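## Task

Join the two printed parts so that they match the assembled soap dispenser standing on the stand.

## Robot and tools

Robot: two 6-joint arms, left_arm and right_arm, each ending in a two-finger gripper whose fingers can fold. Cameras: cam_high, cam_low, cam_bench (fixed) and cam_left_wrist, cam_right_wrist (carried by the arms).

Frames. Scene frame: origin at table-top height, halfway between the nominal arm bases; +x points out over the table, +z up, left_arm sits on the +y side (camera image sides are unrelated). Calibrated bases: left_arm at (+0.027, +0.334, 0) m, quat_wxyz (+1.000, 0, 0, +0.018); right_arm at (+0.055, -0.328, 0) m, quat_wxyz (+1.000, 0, 0, -0.007). Each arm reports its end_effector_position (m), end_effector_quat_wxyz and velocities in its own base frame; fixed cameras and the table use the scene frame. Reported hand poses may be a few cm off. The gripper's fingers point along its +z, open and close along its y; end_effector_position is the closed-pad midpoint, with tips about 33 mm further out (9 mm when wide open).

The 18-number row. Every motion command is one row of 18 numbers, each in [-1, 1], covering both arms even if one stays still: left_arm first, then right_arm. Per arm: six joint numbers in the order shoulder lift, wrist 3, shoulder pan, wrist 2, elbow, wrist 1; then gripper position, force_limit, speed. Joint numbers are offsets, not poses: 1.0 equals 2.222 rad, measured from the Joint targets line as it stands when the action or move begins (not from the previous row). Sending the same offset twice moves the joint twice. Zero for all six joints re-sends the current targets. Joint ranges (rad): shoulder pan, shoulder lift, wrist 1, wrist 2, wrist 3 each -6.283 to 6.283; elbow -3.142 to 3.142. An action pushing a joint more than 0.010 rad beyond its range is refused for both arms.

Gripper numbers are absolute settings, not offsets. position: +1 fully open (140 mm), pads touch near -0.8, -1 closes until blocked. force_limit: from -1 (about 14 N per pad) up to +1 (about 58 N). speed: -1 about 30 mm/s, 0 about 140, +1 about 250; faster closing grips harder. Both start at +1. To keep a gripper unchanged, repeat its last three numbers; 0 is a real command. To grip harder while gripped, raise force_limit and switch position between -1 and -0.98. To soften, open and re-close slowly.

Tools.
- execute_actions(actions, cameras): actions is a list of actions; each action is a table of up to 15 rows, one row per 1/30 s step, the last row held if fewer. Empty list returns state plus all camera images.
- move(target, speed, blend, stop_force, zero, blocking, cameras): target is one row or a list of up to 15 rows; all offsets count from the Joint targets at the call's start, not from the previous target. Joints travel in step, so the hand follows a curve, with no obstacle avoidance. speed: rad/s of the joint with furthest to go, 0.01 to 3.14, default 0.5; one value or one per target. blend: rad corner rounding per target, 0 means stop at each. stop_force: 3 to 120 N, one value for both arms; an arm's path ends when its wrist sensor feels that much push against its motion; use a slow speed for touches, and omit it when backing off a contact. zero (default true) re-zeros before the move. blocking=false returns after about 0.5 s while moving (not allowed with stop_force). The move: line reports done, off_target, moving, held or fault, and limits=held if steps were withheld.
- wait(seconds 0 to 10): let things run with last commands held.
- stop(): brake a running move; fingers keep going.
- zoom_image(camera, region [x0, y0, x1, y1] pixels from top-left, at most 504 by 504): closer look at the latest image of that camera.
- zero_wrist_force(arm): subtract current wrist reading from later ones.
- finished_scene(scene): end the current scene, giving its number; irreversible.

Results. Joint positions, velocities, torques and targets are listed per arm in the joint order above (rad, rad/s). object_status: 0 moving, 1 blocked while opening, 2 blocked while closing (a grip), 3 reached position or pads met. Check for 2 after closing. position_measured counts: 3 open, about 75 at 100 mm, 139 at 60 mm, 200 at 20 mm, 230 pads met. Wrist force and torque are in the end effector's own axes; a third line gives the peak since last shown. joint command not followed means the clearance check between arms altered targets. joint sent to its limit means a joint hit its end. Camera images: cam_high, cam_low, cam_bench 504x504; wrist cameras 672x504.

Cautions. Grip parts with the outer quarter of the pads near the fingertips; deeper grips fold the fingers and may slip or over-squeeze, and tips pressed onto a surface fold silently. Arms are stiff: commanding past a firm contact, torque reaching the load limits (139 N m for the three big joints, 26 N m for wrists) or about 150 N outside force stops the arm for 10 s. Do not drop parts, release them while moving, slam into the table or stand, or let anything leave the table. Keep the arms and grippers from pressing on each other. Avoid twisting stiff things or holding parts far off-centre. Motors heat when loaded or straining; MOTOR HOT warns, and 85 °C brakes that arm. The assembly must stay correct after the robot lets go.

Each tool is called after "Request:" as a command line: name --argument value for each argument, lists and objects as JSON in quotes; but a table of rows of numbers goes row by row, as --pt "numbers of a row", without its own name.

## Session

Request:
execute_actions --actions '[]'

Scene clock: 0.00 s.
left_arm: end_effector_position=(+0.1980, +0.0952, +0.1041) position_measured=3 object_status=3 end_effector_quat_wxyz=(-0.231, -0.482, +0.727, -0.432) | right_arm: end_effector_position=(+0.3146, -0.1482, +0.2921) position_measured=3 object_status=3 end_effector_quat_wxyz=(-0.157, +0.528, +0.835, +0.004)
Joint names: [shoulder lift, wrist 3, shoulder pan, wrist 2, elbow, wrist 1]
Joint positions: left_arm=[-1.561 -0.072 0.782 -2.291 2.25 -1.456] | right_arm=[-1.719 0.36 -0.778 -1.629 1.628 -1.17]
Joint velocities: within noise
Joint torques (N m): no reading
Motor temperatures (°C): left_arm=[38 41 31 40 33 43] | right_arm=[31 37 32 37 30 44]
Wrist force (N): no reading
Wrist torque (N m): no reading
Wrist force, peak (N): no reading
Joint targets: left_arm=[-1.561 -0.072 0.782 -2.291 2.250 -1.456] | right_arm=[-1.719 0.360 -0.778 -1.629 1.628 -1.170]
Tool commands: left_gripper/position=+1.0 left_gripper/force_limit=+1.0 left_gripper/speed=+1.0 right_gripper/position=+1.0 right_gripper/force_limit=+1.0 right_gripper/speed=+1.0

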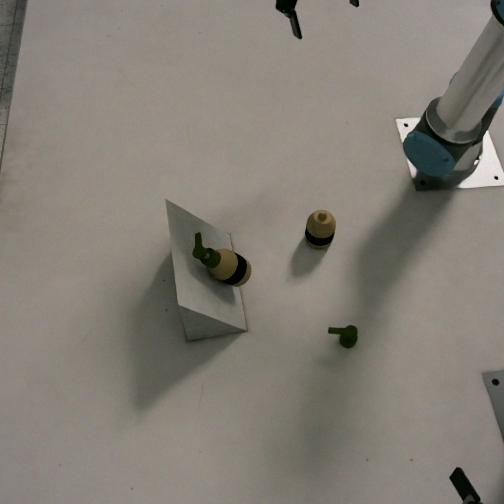

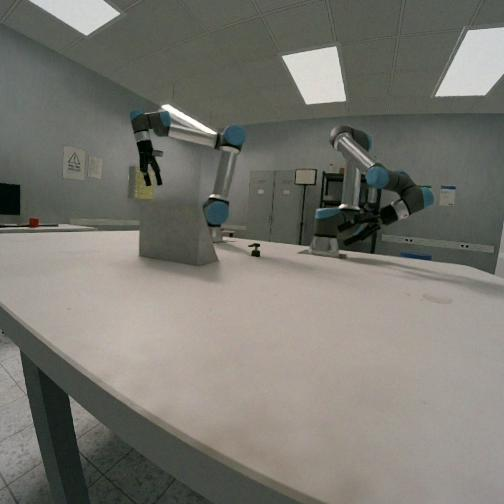

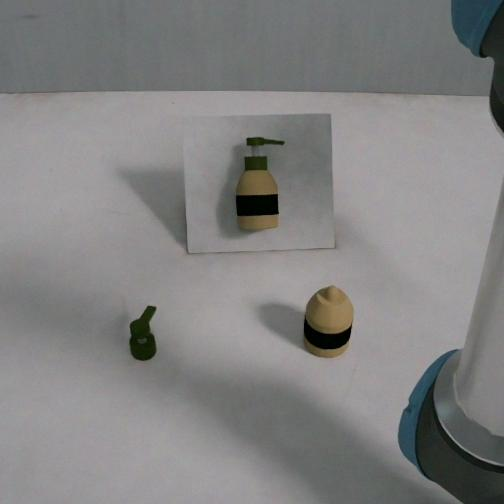

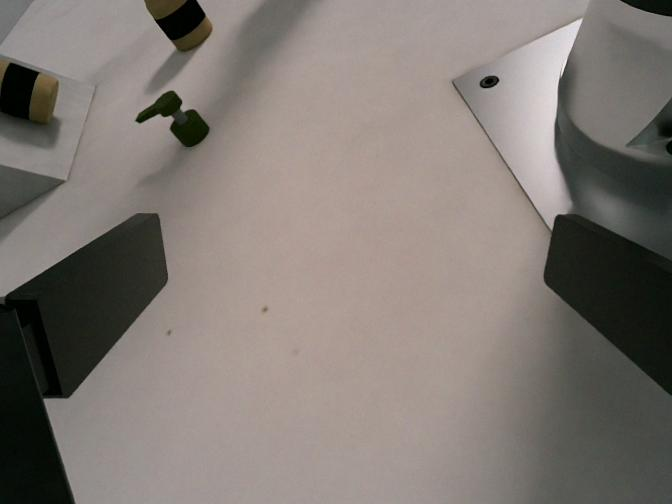

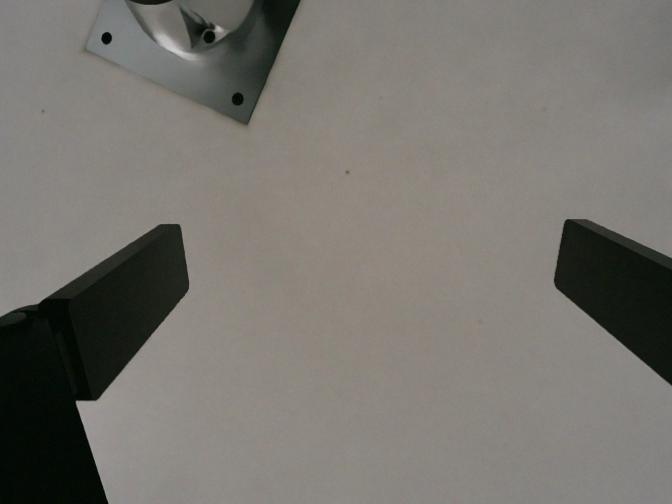

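Request:
zoom_image --camera "cam_bench" --region '[180, 110, 340, 260]'

Request:
zoom_image --camera "cam_bench" --region '[100, 290, 180, 370]'

Request:
zoom_image --camera "cam_bench" --region '[280, 270, 380, 370]'

Request:
zoom_image --camera "cam_high" --region '[170, 200, 380, 370]'

Request:
zoom_image --camera "cam_left_wrist" --region '[0, 0, 250, 200]'

Request:
zoom_image --camera "cam_low" --region '[190, 210, 290, 280]'

Scaled by 3.150 from the camera's 504x504 image, which has a finer 720x720 frame.

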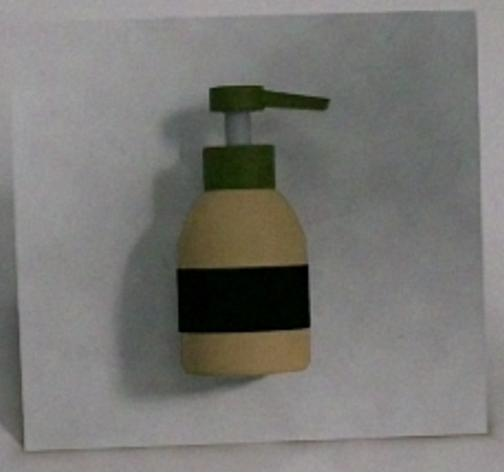

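Scaled by 6.300 from the camera's 504x504 image, which has a finer 720x720 frame.

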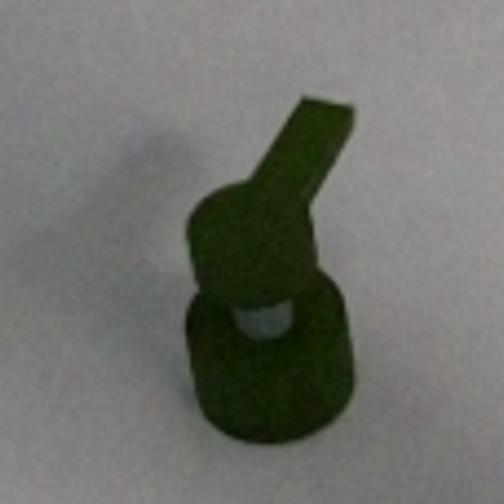

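Scaled by 5.040 from the camera's 504x504 image, which has a finer 720x720 frame.

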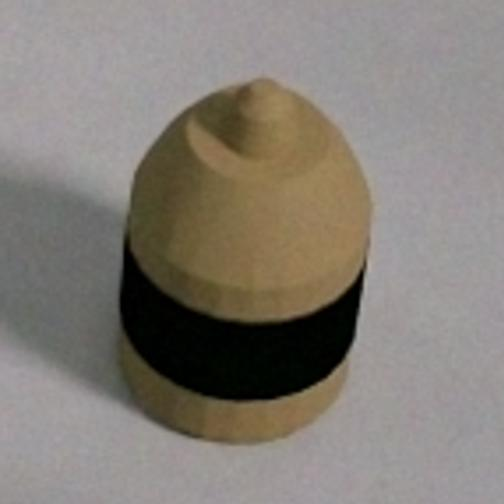

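Scaled by 2.400 from the camera's 504x504 image, which has a finer 720x720 frame.

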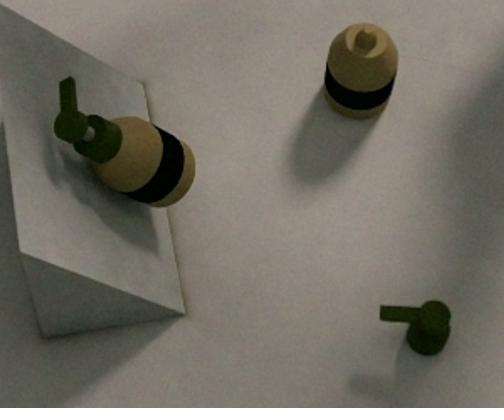

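Scaled by 2.016 from the camera's 672x504 image, which has a finer 960x720 frame.

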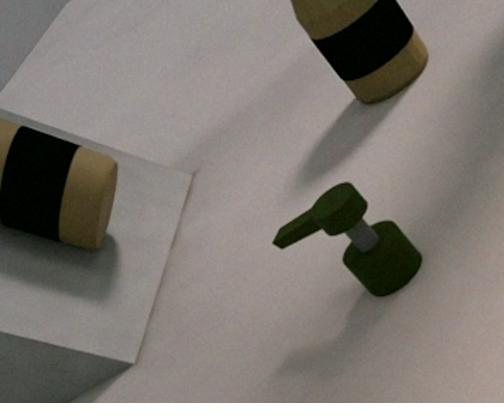

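Scaled by 5.040 from the camera's 504x504 image, which has a finer 720x720 frame.

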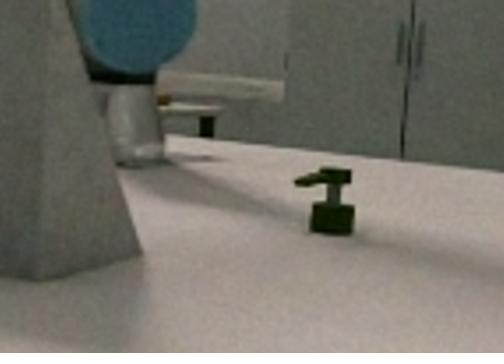

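Request:
move --target '[0,0,0,0,0,0,1,1,1,0.1473,0.1250,0.6435,0.0262,-0.0842,-0.2025,1,1,1]' --speed 0.7 --cameras '["all"]'

Request:
zoom_image --camera "cam_right_wrist" --region '[250, 50, 450, 250]'

Scene clock: 18.30 s.
left_arm: end_effector_position=(+0.1980, +0.0952, +0.1041) position_measured=3 object_status=3 end_effector_quat_wxyz=(-0.231, -0.482, +0.727, -0.432) | right_arm: end_effector_position=(+0.3700, +0.4500, +0.2501) position_measured=3 object_status=3 end_effector_quat_wxyz=(+0.000, -0.007, +1.000, +0.000)
Joint names: [shoulder lift, wrist 3, shoulder pan, wrist 2, elbow, wrist 1]
Joint positions: left_arm=[-1.561 -0.072 0.782 -2.291 2.25 -1.456] | right_arm=[-1.392 0.637 0.652 -1.571 1.441 -1.62]
Joint torques (N m): left_arm=[-18.38 -0.13 -0.37 -1.08 -15.94 -0.4] | right_arm=[-39.75 -1.1 11.04 -1.3 -16.89 -2.56]
Wrist force (N): left_arm=[0.1 -0.1 0.1] | right_arm=[0.9 0.3 0.8]
Wrist torque (N m): left_arm=[-0.02 -0.03 0.00] | right_arm=[0.04 -0.09 -0.04]
Wrist force, peak (N): left_arm=[0.3 0.4 0.4] | right_arm=[3.8 3.6 1.1]
Joint targets: left_arm=[-1.561 -0.072 0.782 -2.291 2.250 -1.456] | right_arm=[-1.392 0.637 0.652 -1.571 1.441 -1.620]
move: done

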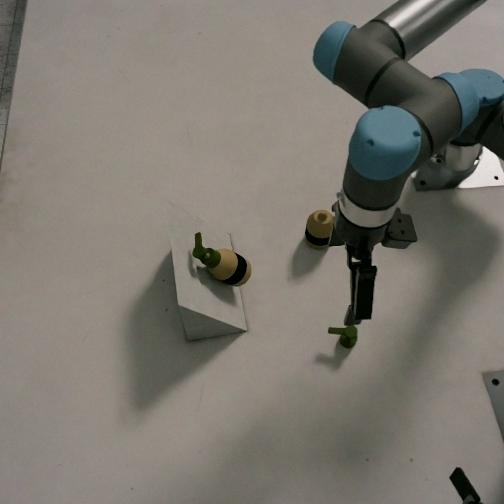

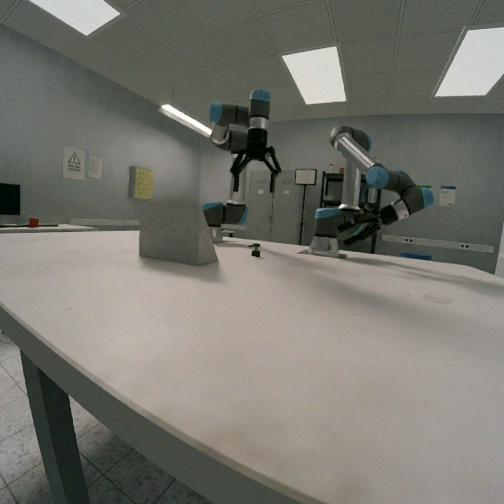

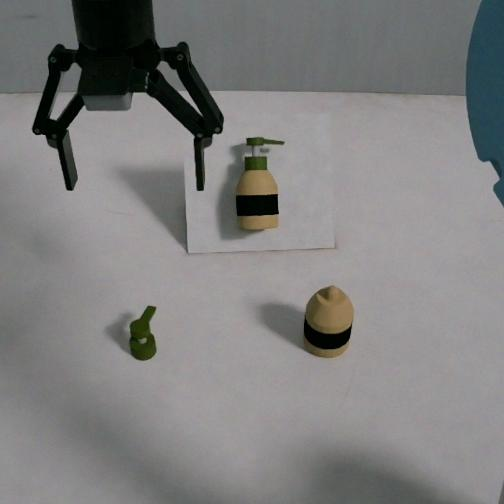

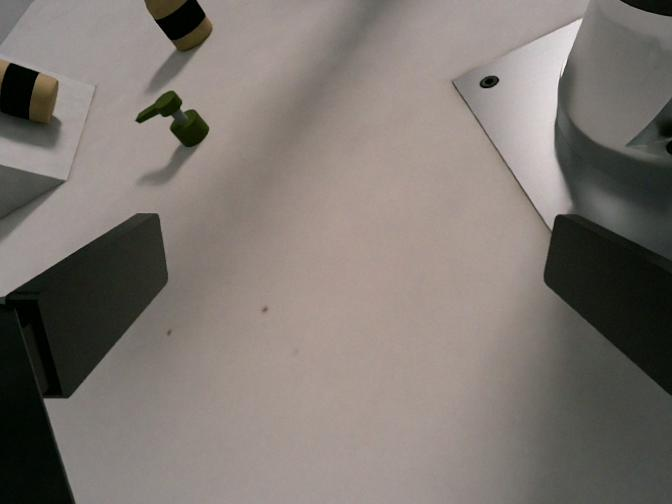

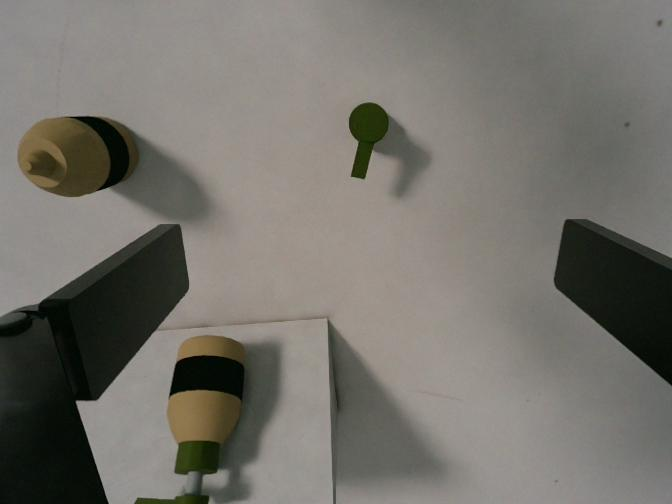

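Scaled by 2.520 from the camera's 672x504 image, which has a finer 960x720 frame.

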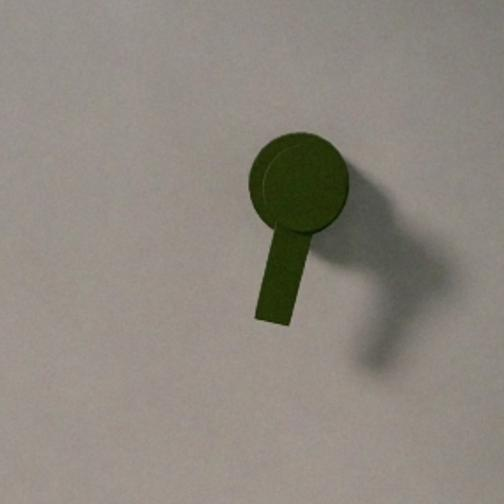

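Request:
zoom_image --camera "cam_right_wrist" --region '[10, 90, 150, 210]'

Request:
zoom_image --camera "cam_bench" --region '[300, 275, 360, 320]'

Request:
zoom_image --camera "cam_high" --region '[300, 200, 340, 240]'

Scaled by 3.600 from the camera's 672x504 image, which has a finer 960x720 frame.

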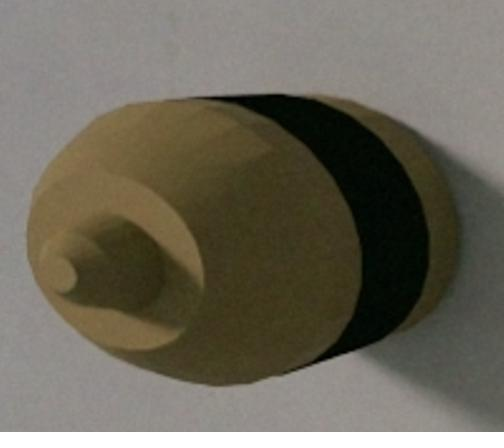

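Scaled by 8.400 from the camera's 504x504 image, which has a finer 720x720 frame.

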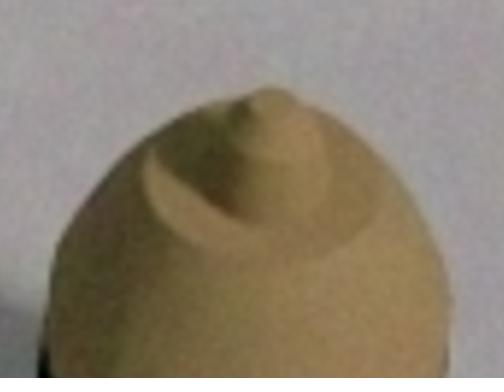

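Scaled by 12.600 from the camera's 504x504 image, which has a finer 720x720 frame.

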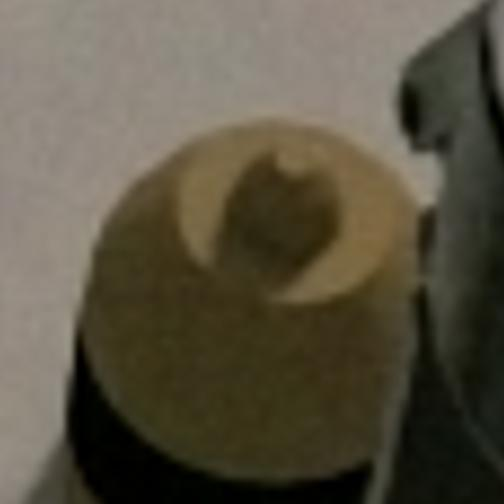

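Request:
move --target '[0,0,0,0,0,0,1,1,1,0.0159,0.1320,0.0266,0,0.1341,-0.1500,-0.08,0,0]' --speed 0.4 --cameras '["cam_right_wrist","cam_bench"]'

Request:
zoom_image --camera "cam_right_wrist" --region '[270, 100, 470, 300]'

Scene clock: 39.50 s.
left_arm: end_effector_position=(+0.1980, +0.0952, +0.1041) position_measured=3 object_status=3 end_effector_quat_wxyz=(-0.231, -0.482, +0.727, -0.432) | right_arm: end_effector_position=(+0.3327, +0.4626, +0.1201) position_measured=139 object_status=3 end_effector_quat_wxyz=(+0.000, +0.109, +0.994, +0.000)
Joint names: [shoulder lift, wrist 3, shoulder pan, wrist 2, elbow, wrist 1]
Joint positions: left_arm=[-1.561 -0.072 0.782 -2.291 2.25 -1.456] | right_arm=[-1.356 0.93 0.711 -1.571 1.739 -1.953]
Joint torques (N m): left_arm=[-18.89 -0.22 0.21 -1.02 -16.1 -0.48] | right_arm=[-41.95 1.29 -9.28 -0.44 -16.03 -3.99]
Wrist force (N): left_arm=[0.2 0.1 0.1] | right_arm=[0.7 0.5 0.7]
Wrist torque (N m): left_arm=[0.02 -0.05 0.00] | right_arm=[0.12 -0.01 -0.07]
Wrist force, peak (N): left_arm=[0.4 0.0 0.6] | right_arm=[1.6 0.2 2.7]
Joint targets: left_arm=[-1.561 -0.072 0.782 -2.291 2.250 -1.456] | right_arm=[-1.356 0.931 0.711 -1.571 1.739 -1.954]
move: done
Images, in order (width x height): cam_bench 504x504, cam_right_wrist 672x504.

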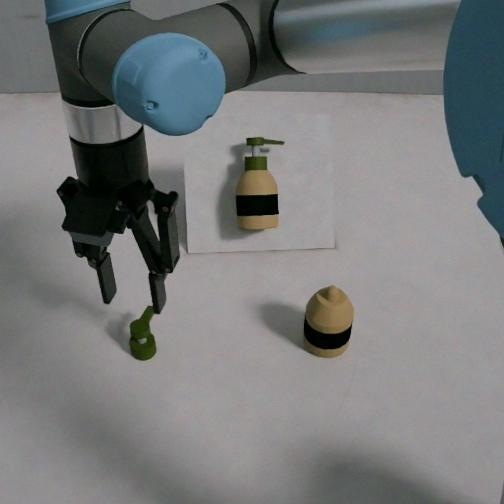

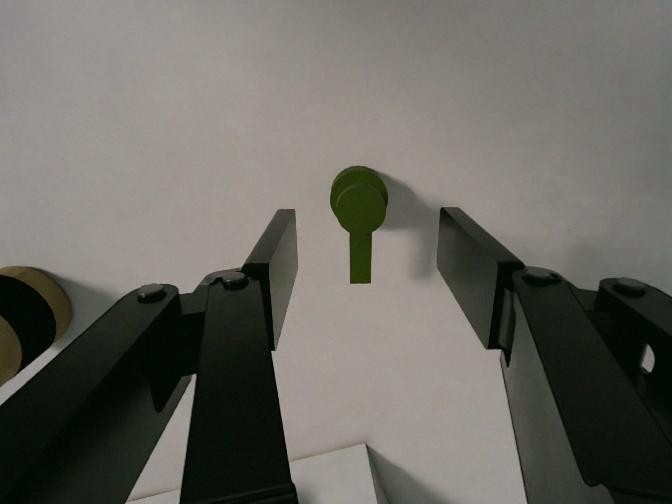

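Scaled by 2.520 from the camera's 672x504 image, which has a finer 960x720 frame.

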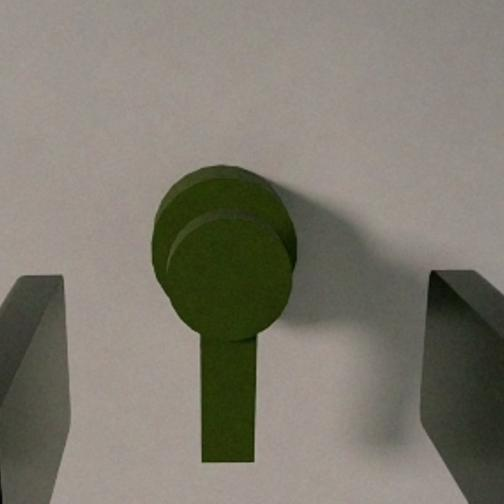

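Request:
move --pt "0 0 0 0 0 0 1 1 1 0.0414 -0.0015 -0.0015 0 0.0508 -0.0921 -0.08 0 0" --pt "0 0 0 0 0 0 1 1 1 0.0414 -0.0015 -0.0015 0 0.0508 -0.0921 -1 0 -1" --speed 0.2 --cameras '["cam_right_wrist","cam_bench"]'

Request:
zoom_image --camera "cam_right_wrist" --region '[270, 100, 470, 300]'

Request:
zoom_image --camera "cam_bench" --region '[80, 260, 200, 380]'

Scene clock: 51.03 s.
left_arm: end_effector_position=(+0.1980, +0.0952, +0.1041) position_measured=3 object_status=3 end_effector_quat_wxyz=(-0.231, -0.482, +0.727, -0.432) | right_arm: end_effector_position=(+0.3345, +0.4616, +0.0391) position_measured=183 object_status=0 end_effector_quat_wxyz=(+0.000, +0.110, +0.994, +0.000)
Joint names: [shoulder lift, wrist 3, shoulder pan, wrist 2, elbow, wrist 1]
Joint positions: left_arm=[-1.561 -0.072 0.782 -2.291 2.25 -1.456] | right_arm=[-1.264 0.927 0.708 -1.571 1.852 -2.158]
Joint torques (N m): left_arm=[-19.33 -0.28 0.12 -1.16 -15.89 -0.35] | right_arm=[-38.6 1.33 5.46 1.27 -25.57 -4.3]
Wrist force (N): left_arm=[0.2 0.2 0.1] | right_arm=[1.7 -1.3 -7.0]
Wrist torque (N m): left_arm=[0.03 -0.03 0.00] | right_arm=[0.12 -0.07 -0.03]
Wrist force, peak (N): left_arm=[0.5 0.0 0.3] | right_arm=[1.2 -1.1 -7.6]
Joint targets: left_arm=[-1.561 -0.072 0.782 -2.291 2.250 -1.456] | right_arm=[-1.264 0.927 0.708 -1.571 1.852 -2.158]
move: done
Images, in order (width x height): cam_bench 504x504, cam_right_wrist 672x504.

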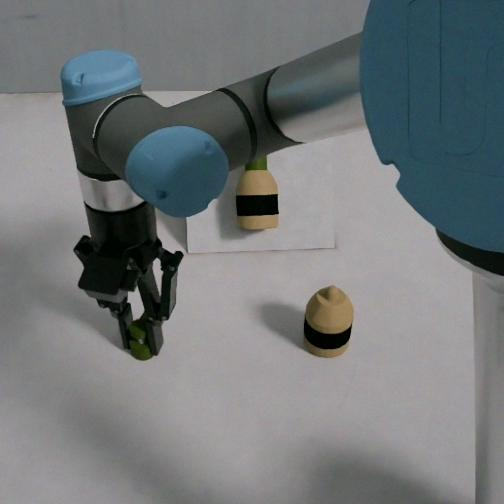

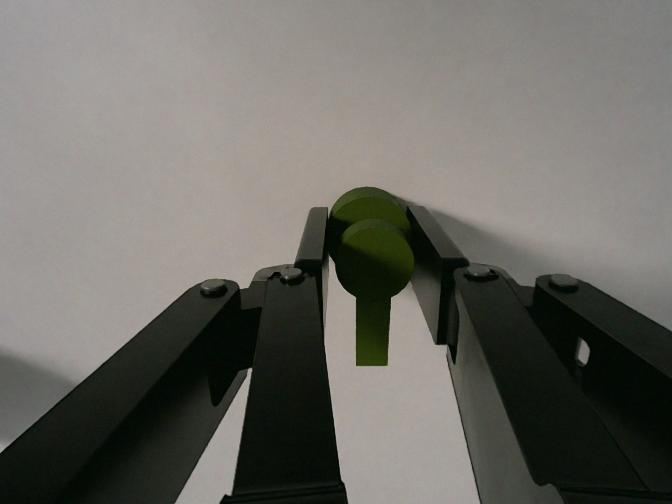

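Scaled by 2.520 from the camera's 672x504 image, which has a finer 960x720 frame.

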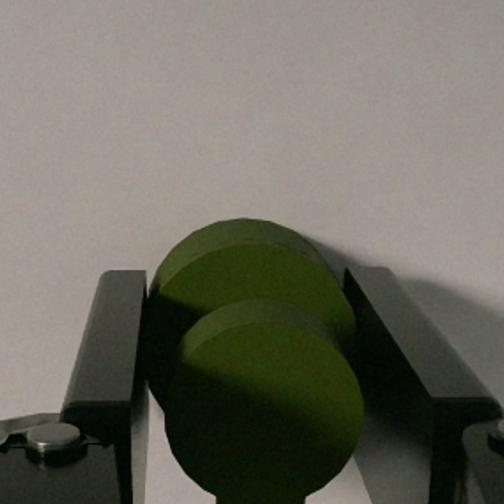

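Scaled by 4.200 from the camera's 504x504 image, which has a finer 720x720 frame.

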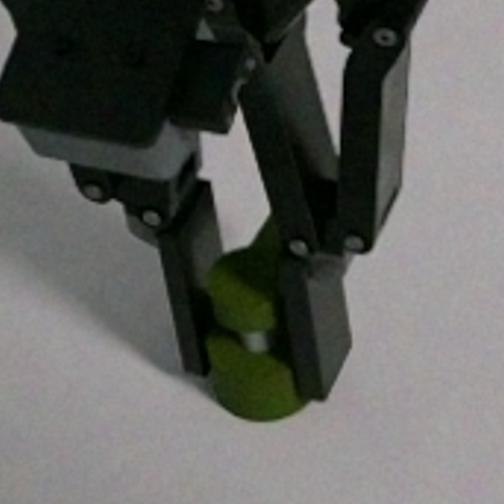

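Request:
move --pt "0 0 0 0 0 0 1 1 1 -0.0122 0 0 0 -0.0105 0.0228 -1 0 -1" --pt "0 0 0 0 0 0 1 1 1 -0.0549 0 0 0 -0.0827 0.1376 -1 0 -1" --pt "0 0 0 0 0 0 1 1 1 -0.1955 -0.3294 -0.2304 0 0.0150 0.1805 -1 0 -1" --speed '[0.15,0.4,0.5]' --blend '[0.02,0.05,0]' --cameras '["cam_right_wrist","cam_bench"]'

Request:
zoom_image --camera "cam_right_wrist" --region '[270, 50, 470, 300]'

Request:
zoom_image --camera "cam_bench" --region '[270, 200, 400, 370]'

Scene clock: 62.73 s.
left_arm: end_effector_position=(+0.1980, +0.0952, +0.1041) position_measured=3 object_status=3 end_effector_quat_wxyz=(-0.231, -0.482, +0.727, -0.432) | right_arm: end_effector_position=(+0.3966, +0.2146, +0.2001) position_measured=183 object_status=2 end_effector_quat_wxyz=(+0.000, +0.000, +1.000, +0.000)
Joint names: [shoulder lift, wrist 3, shoulder pan, wrist 2, elbow, wrist 1]
Joint positions: left_arm=[-1.561 -0.072 0.782 -2.291 2.25 -1.456] | right_arm=[-1.699 0.196 0.196 -1.571 1.885 -1.757]
Joint torques (N m): left_arm=[-18.22 -0.21 0.42 -1.1 -15.68 -0.34] | right_arm=[-17.65 -1.66 -3.39 1.08 -29.07 -4.44]
Wrist force (N): left_arm=[0.3 0.2 -0.1] | right_arm=[0.5 0.5 0.8]
Wrist torque (N m): left_arm=[0.04 -0.06 0.00] | right_arm=[0.08 -0.08 -0.12]
Wrist force, peak (N): left_arm=[0.6 -0.1 0.1] | right_arm=[1.7 -1.3 -7.9]
Joint targets: left_arm=[-1.561 -0.072 0.782 -2.291 2.250 -1.456] | right_arm=[-1.699 0.195 0.196 -1.571 1.885 -1.757]
move: done
Images, in order (width x height): cam_bench 504x504, cam_right_wrist 672x504.

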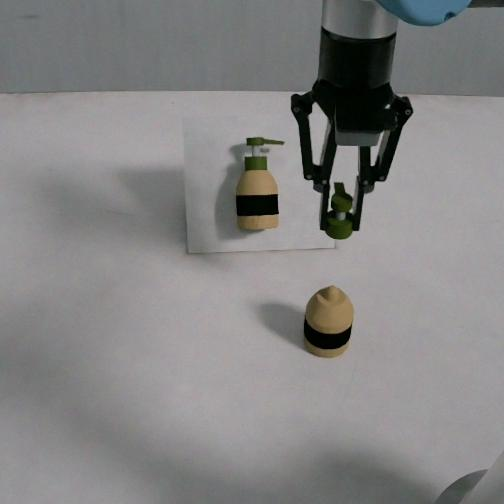

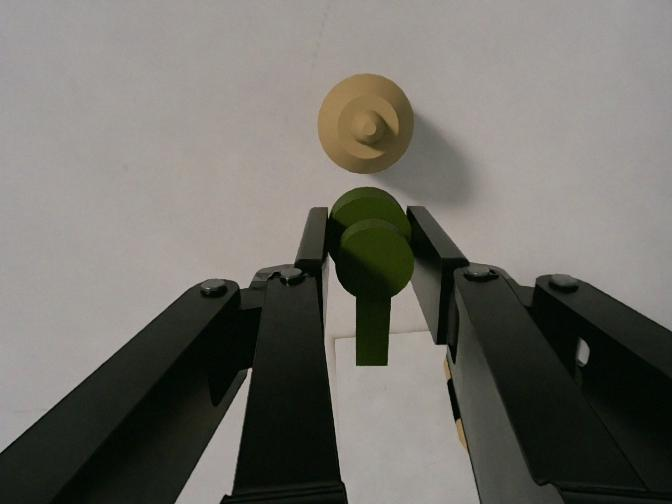

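Scaled by 2.016 from the camera's 672x504 image, which has a finer 960x720 frame.

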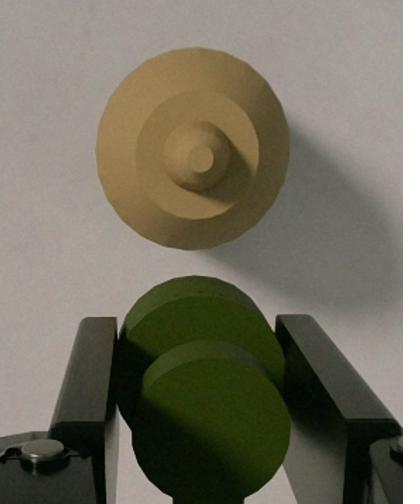

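Scaled by 2.965 from the camera's 504x504 image, which has a finer 720x720 frame.

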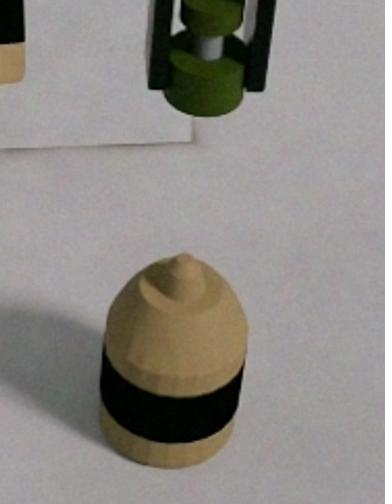

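Request:
move --target '[0,0,0,0,0,0,1,1,1,-0.0011,0.0079,0.0079,0,0.0422,-0.0411,-1,0,-1]' --speed 0.15 --cameras '["cam_right_wrist","cam_bench"]'

Request:
zoom_image --camera "cam_right_wrist" --region '[270, 50, 470, 300]'

Request:
zoom_image --camera "cam_bench" --region '[270, 200, 400, 370]'

Scene clock: 72.60 s.
left_arm: end_effector_position=(+0.1980, +0.0952, +0.1041) position_measured=3 object_status=3 end_effector_quat_wxyz=(-0.231, -0.482, +0.727, -0.432) | right_arm: end_effector_position=(+0.3837, +0.2196, +0.1651) position_measured=183 object_status=2 end_effector_quat_wxyz=(+0.000, +0.000, +1.000, +0.000)
Joint names: [shoulder lift, wrist 3, shoulder pan, wrist 2, elbow, wrist 1]
Joint positions: left_arm=[-1.561 -0.072 0.782 -2.291 2.25 -1.456] | right_arm=[-1.701 0.213 0.214 -1.571 1.979 -1.849]
Joint torques (N m): left_arm=[-18.3 -0.25 0.41 -1.11 -15.24 -0.34] | right_arm=[-23.97 -1.67 -5.26 1.14 -30.99 -1.27]
Wrist force (N): left_arm=[0.4 0.2 0.0] | right_arm=[0.8 0.3 0.1]
Wrist torque (N m): left_arm=[0.04 -0.08 0.00] | right_arm=[0.08 -0.17 -0.09]
Wrist force, peak (N): left_arm=[0.4 0.5 0.2] | right_arm=[1.3 0.6 1.6]
Joint targets: left_arm=[-1.561 -0.072 0.782 -2.291 2.250 -1.456] | right_arm=[-1.701 0.213 0.213 -1.571 1.979 -1.849]
move: done
Images, in order (width x height): cam_bench 504x504, cam_right_wrist 672x504.

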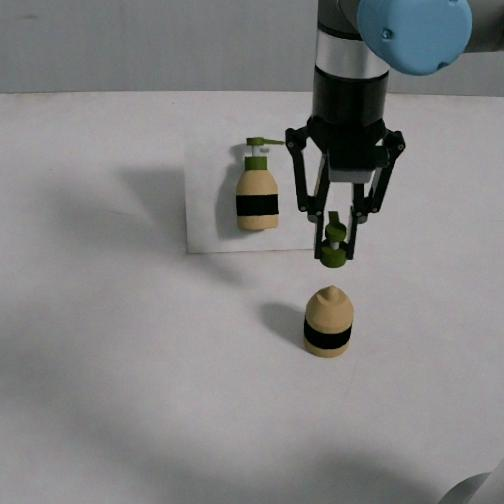

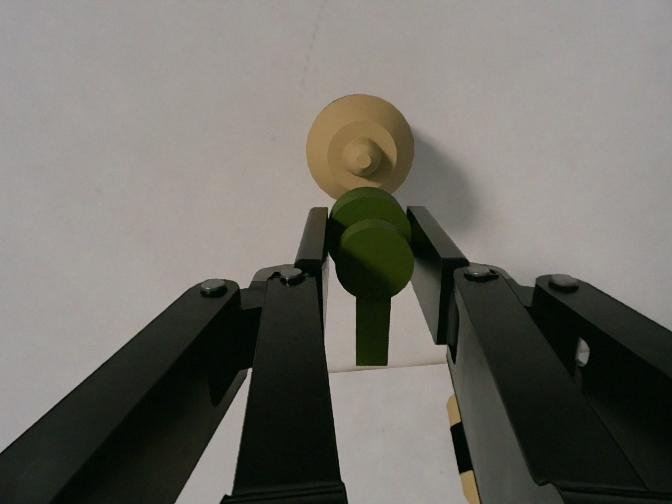

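Scaled by 2.016 from the camera's 672x504 image, which has a finer 960x720 frame.

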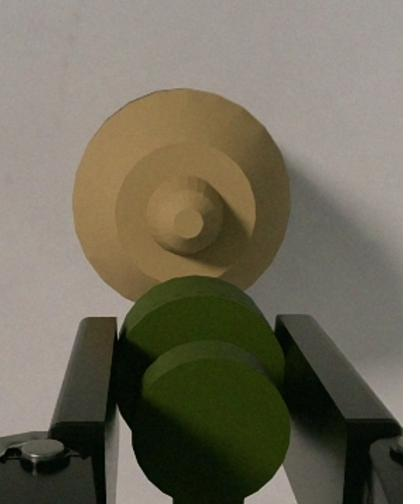

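Scaled by 2.965 from the camera's 504x504 image, which has a finer 720x720 frame.

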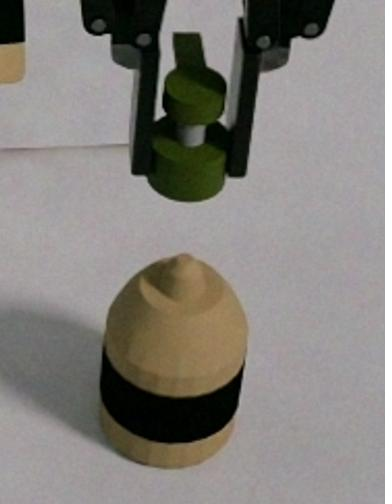

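Request:
move --target '[0,0,0,0,0,0,1,1,1,-0.0287,0.0065,0.0065,0,0.0236,0.0051,-1,0,-1]' --speed 0.15 --cameras '["cam_right_wrist","cam_bench","cam_low"]'

Request:
zoom_image --camera "cam_right_wrist" --region '[270, 100, 470, 300]'

Request:
zoom_image --camera "cam_bench" --region '[270, 200, 400, 370]'

Scene clock: 82.33 s.
left_arm: end_effector_position=(+0.1980, +0.0952, +0.1041) position_measured=3 object_status=3 end_effector_quat_wxyz=(-0.231, -0.482, +0.727, -0.432) | right_arm: end_effector_position=(+0.3555, +0.2193, +0.1650) position_measured=183 object_status=2 end_effector_quat_wxyz=(+0.000, +0.000, +1.000, +0.000)
Joint names: [shoulder lift, wrist 3, shoulder pan, wrist 2, elbow, wrist 1]
Joint positions: left_arm=[-1.561 -0.072 0.782 -2.291 2.25 -1.456] | right_arm=[-1.765 0.228 0.228 -1.571 2.032 -1.837]
Joint torques (N m): left_arm=[-18.08 -0.35 0.18 -1.15 -15.25 -0.53] | right_arm=[-7.92 -1.61 -6.11 1.17 -30.15 -4.36]
Wrist force (N): left_arm=[-0.1 0.2 0.3] | right_arm=[0.7 0.4 0.3]
Wrist torque (N m): left_arm=[0.04 0.04 0.01] | right_arm=[0.09 -0.13 -0.08]
Wrist force, peak (N): left_arm=[-0.1 0.2 0.6] | right_arm=[1.8 0.4 0.7]
Joint targets: left_arm=[-1.561 -0.072 0.782 -2.291 2.250 -1.456] | right_arm=[-1.765 0.227 0.228 -1.571 2.032 -1.837]
move: done
Images, in order (width x height): cam_low 504x504, cam_bench 504x504, cam_right_wrist 672x504.

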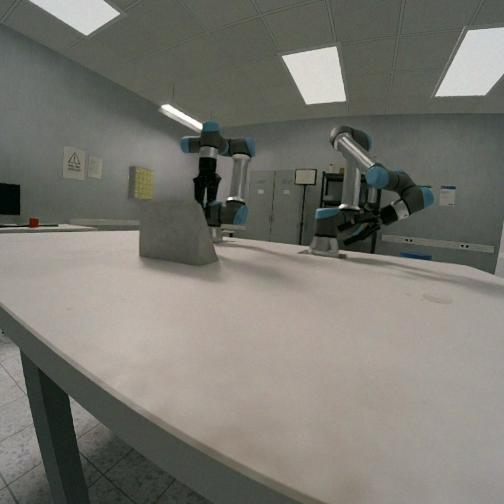

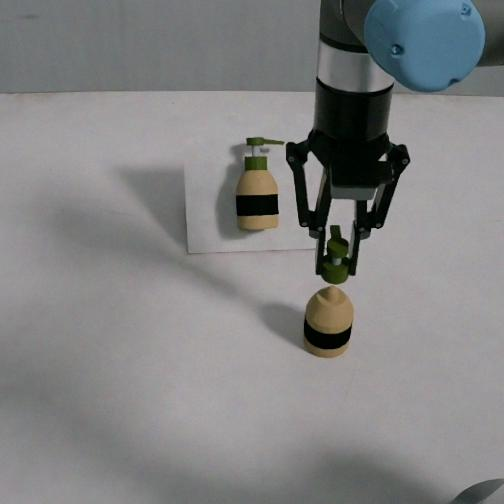

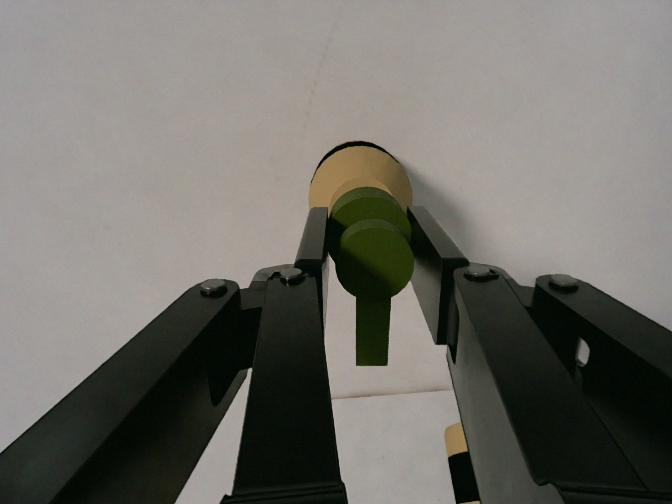

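Scaled by 2.520 from the camera's 672x504 image, which has a finer 960x720 frame.

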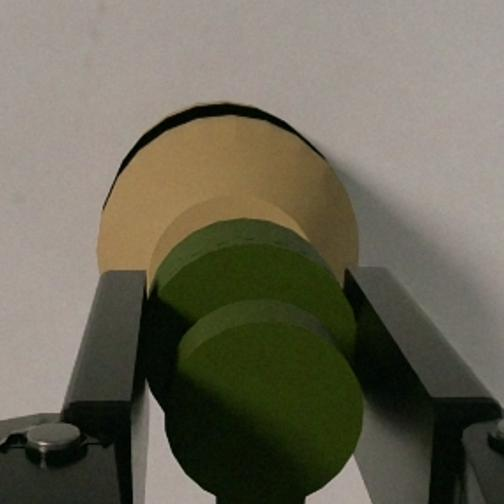

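Scaled by 2.965 from the camera's 504x504 image, which has a finer 720x720 frame.

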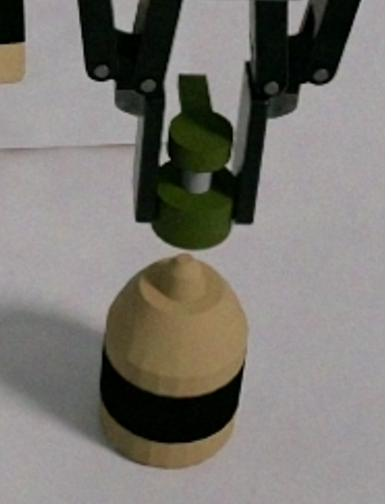

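Request:
move --pt "0 0 0 0 0 0 1 1 1 0.0067 0 0 0 0.0180 -0.0248 -1 0 -1" --pt "0 0 0 0 0 0 1 1 1 0.0149 0 0 0 0.0353 -0.0501 -1 0 -1" --speed 0.04 --stop_force 8 --cameras '["cam_right_wrist","cam_bench"]'

Request:
zoom_image --camera "cam_right_wrist" --region '[270, 100, 470, 300]'

Request:
zoom_image --camera "cam_bench" --region '[270, 200, 400, 370]'

Scene clock: 93.87 s.
left_arm: end_effector_position=(+0.1980, +0.0952, +0.1041) position_measured=3 object_status=3 end_effector_quat_wxyz=(-0.231, -0.482, +0.727, -0.432) | right_arm: end_effector_position=(+0.3556, +0.2193, +0.1260) position_measured=183 object_status=2 end_effector_quat_wxyz=(+0.000, +0.000, +1.000, +0.000)
Joint names: [shoulder lift, wrist 3, shoulder pan, wrist 2, elbow, wrist 1]
Joint positions: left_arm=[-1.561 -0.072 0.782 -2.291 2.25 -1.456] | right_arm=[-1.732 0.227 0.228 -1.571 2.11 -1.949]
Joint torques (N m): left_arm=[-17.43 -0.25 0.14 -1.15 -16.62 -0.41] | right_arm=[-24.77 -1.45 -8.01 1.03 -30.57 -1.43]
Wrist force (N): left_arm=[0.1 0.0 0.0] | right_arm=[0.4 0.5 0.6]
Wrist torque (N m): left_arm=[0.00 -0.03 0.00] | right_arm=[0.09 -0.05 -0.07]
Wrist force, peak (N): left_arm=[0.5 -0.3 0.4] | right_arm=[1.2 0.3 0.8]
Joint targets: left_arm=[-1.561 -0.072 0.782 -2.291 2.250 -1.456] | right_arm=[-1.732 0.227 0.228 -1.571 2.110 -1.949]
move: done
Images, in order (width x height): cam_bench 504x504, cam_right_wrist 672x504.

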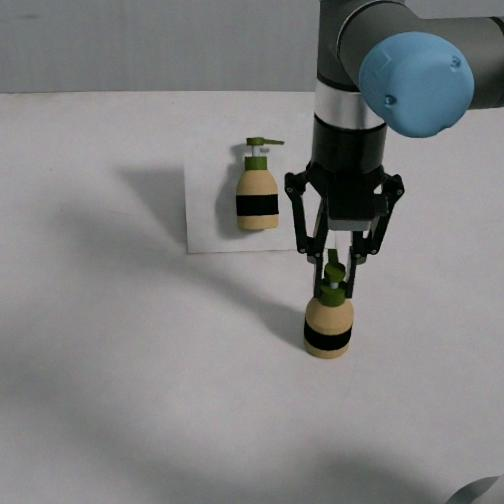

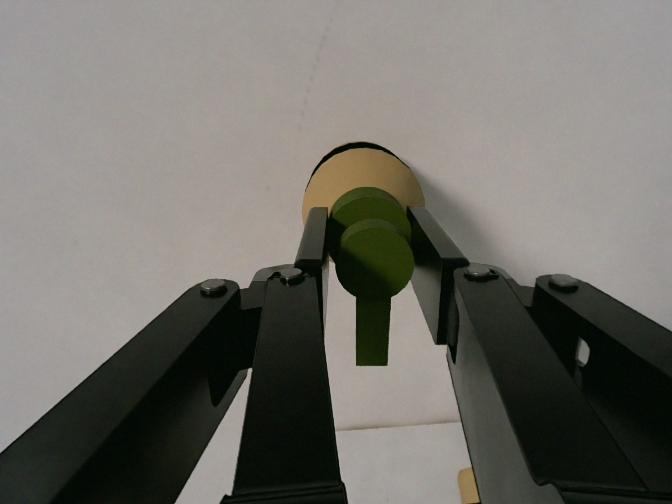

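Scaled by 2.520 from the camera's 672x504 image, which has a finer 960x720 frame.

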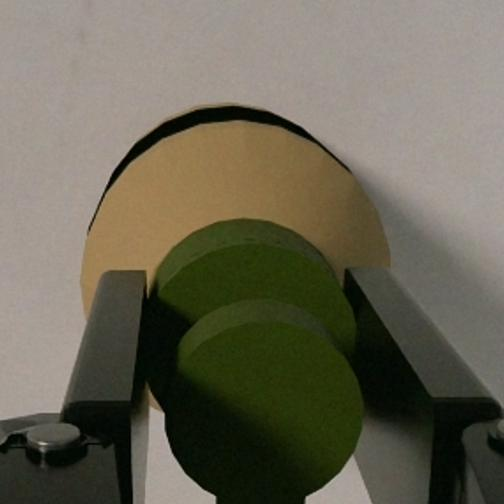

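Scaled by 2.965 from the camera's 504x504 image, which has a finer 720x720 frame.

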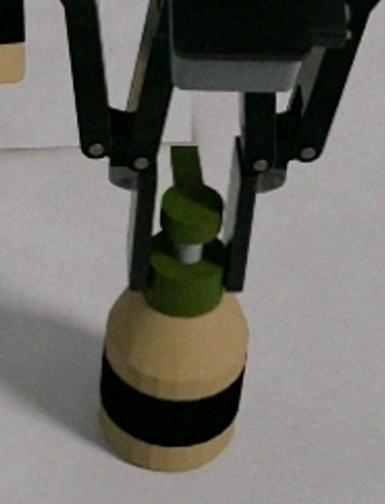

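Request:
move --target '[0,0,0,0,0,0,1,1,1,0.0098,0,0,0,0.0169,-0.0267,-1,0,-1]' --speed 0.03 --stop_force 8 --cameras '["cam_right_wrist","cam_bench"]'

Request:
zoom_image --camera "cam_right_wrist" --region '[270, 100, 470, 300]'

Request:
zoom_image --camera "cam_bench" --region '[270, 200, 400, 370]'

Scene clock: 99.47 s.
left_arm: end_effector_position=(+0.1980, +0.0952, +0.1041) position_measured=3 object_status=3 end_effector_quat_wxyz=(-0.231, -0.482, +0.727, -0.432) | right_arm: end_effector_position=(+0.3557, +0.2193, +0.1247) position_measured=183 object_status=2 end_effector_quat_wxyz=(+0.000, +0.000, +1.000, +0.000)
Joint names: [shoulder lift, wrist 3, shoulder pan, wrist 2, elbow, wrist 1]
Joint positions: left_arm=[-1.561 -0.072 0.782 -2.291 2.25 -1.456] | right_arm=[-1.73 0.227 0.228 -1.571 2.113 -1.953]
Joint torques (N m): left_arm=[-17.48 -0.37 -0.05 -1.17 -16.37 -0.43] | right_arm=[-22.53 -1.41 -6.6 1.02 -28.22 -3.16]
Wrist force (N): left_arm=[0.2 -0.1 0.3] | right_arm=[0.2 0.2 -5.3]
Wrist torque (N m): left_arm=[-0.01 -0.04 0.00] | right_arm=[0.09 -0.07 -0.08]
Wrist force, peak (N): left_arm=[0.5 0.5 0.0] | right_arm=[4.1 -0.9 -22.5]
Joint targets: left_arm=[-1.561 -0.072 0.782 -2.291 2.250 -1.456] | right_arm=[-1.730 0.227 0.228 -1.571 2.113 -1.953]
move: contact (right_arm); right_arm: the wrist 1 is farthest, 0.055 rad from its target
Images, in order (width x height): cam_bench 504x504, cam_right_wrist 672x504.

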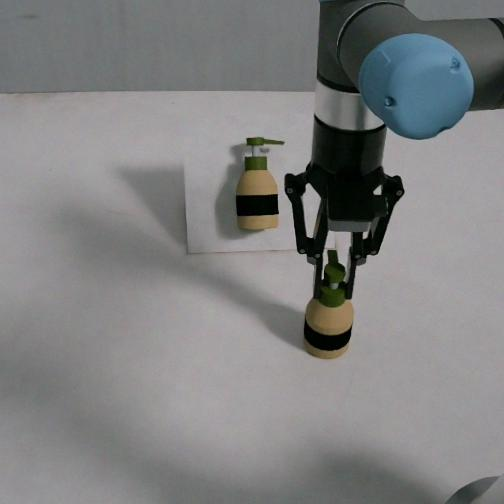

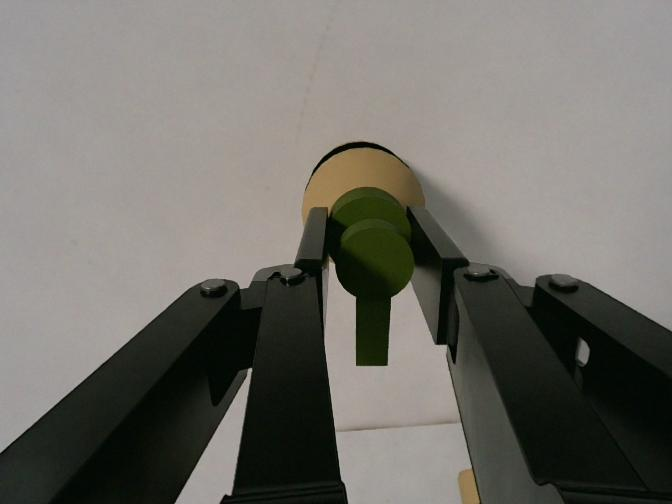

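Scaled by 2.520 from the camera's 672x504 image, which has a finer 960x720 frame.

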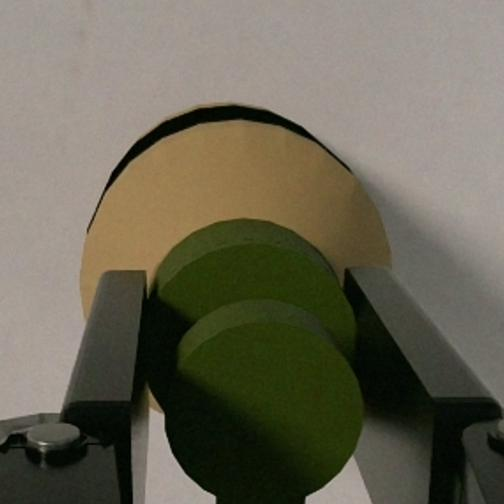

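Scaled by 2.965 from the camera's 504x504 image, which has a finer 720x720 frame.

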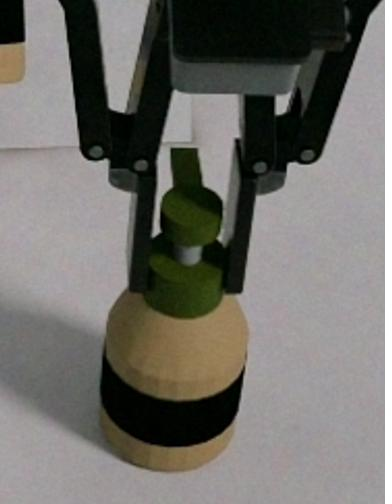

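Request:
move --target '[0,0,0,0,0,0,1,1,1,0.0020,0,0,0,0.0035,-0.0055,-1,0,-1]' --speed 0.03 --stop_force 25

Scene clock: 104.73 s.
left_arm: end_effector_position=(+0.1980, +0.0952, +0.1041) position_measured=3 object_status=3 end_effector_quat_wxyz=(-0.231, -0.482, +0.727, -0.432) | right_arm: end_effector_position=(+0.3558, +0.2193, +0.1242) position_measured=183 object_status=2 end_effector_quat_wxyz=(+0.000, +0.000, +1.000, +0.000)
Joint names: [shoulder lift, wrist 3, shoulder pan, wrist 2, elbow, wrist 1]
Joint positions: left_arm=[-1.561 -0.072 0.782 -2.291 2.25 -1.456] | right_arm=[-1.73 0.227 0.228 -1.571 2.114 -1.955]
Joint torques (N m): left_arm=[-16.36 -0.3 0.17 -1.31 -15.68 -0.56] | right_arm=[-12.95 -1.35 -6.86 1.01 -19.7 -2.02]
Wrist force (N): left_arm=[0.1 0.0 0.3] | right_arm=[6.9 -1.3 -30.6]
Wrist torque (N m): left_arm=[-0.01 -0.02 0.00] | right_arm=[0.19 0.04 -0.07]
Wrist force, peak (N): left_arm=[0.2 0.1 0.6] | right_arm=[9.6 -2.1 -44.9]
Joint targets: left_arm=[-1.561 -0.072 0.782 -2.291 2.250 -1.456] | right_arm=[-1.730 0.227 0.228 -1.571 2.114 -1.955]
move: contact (right_arm)


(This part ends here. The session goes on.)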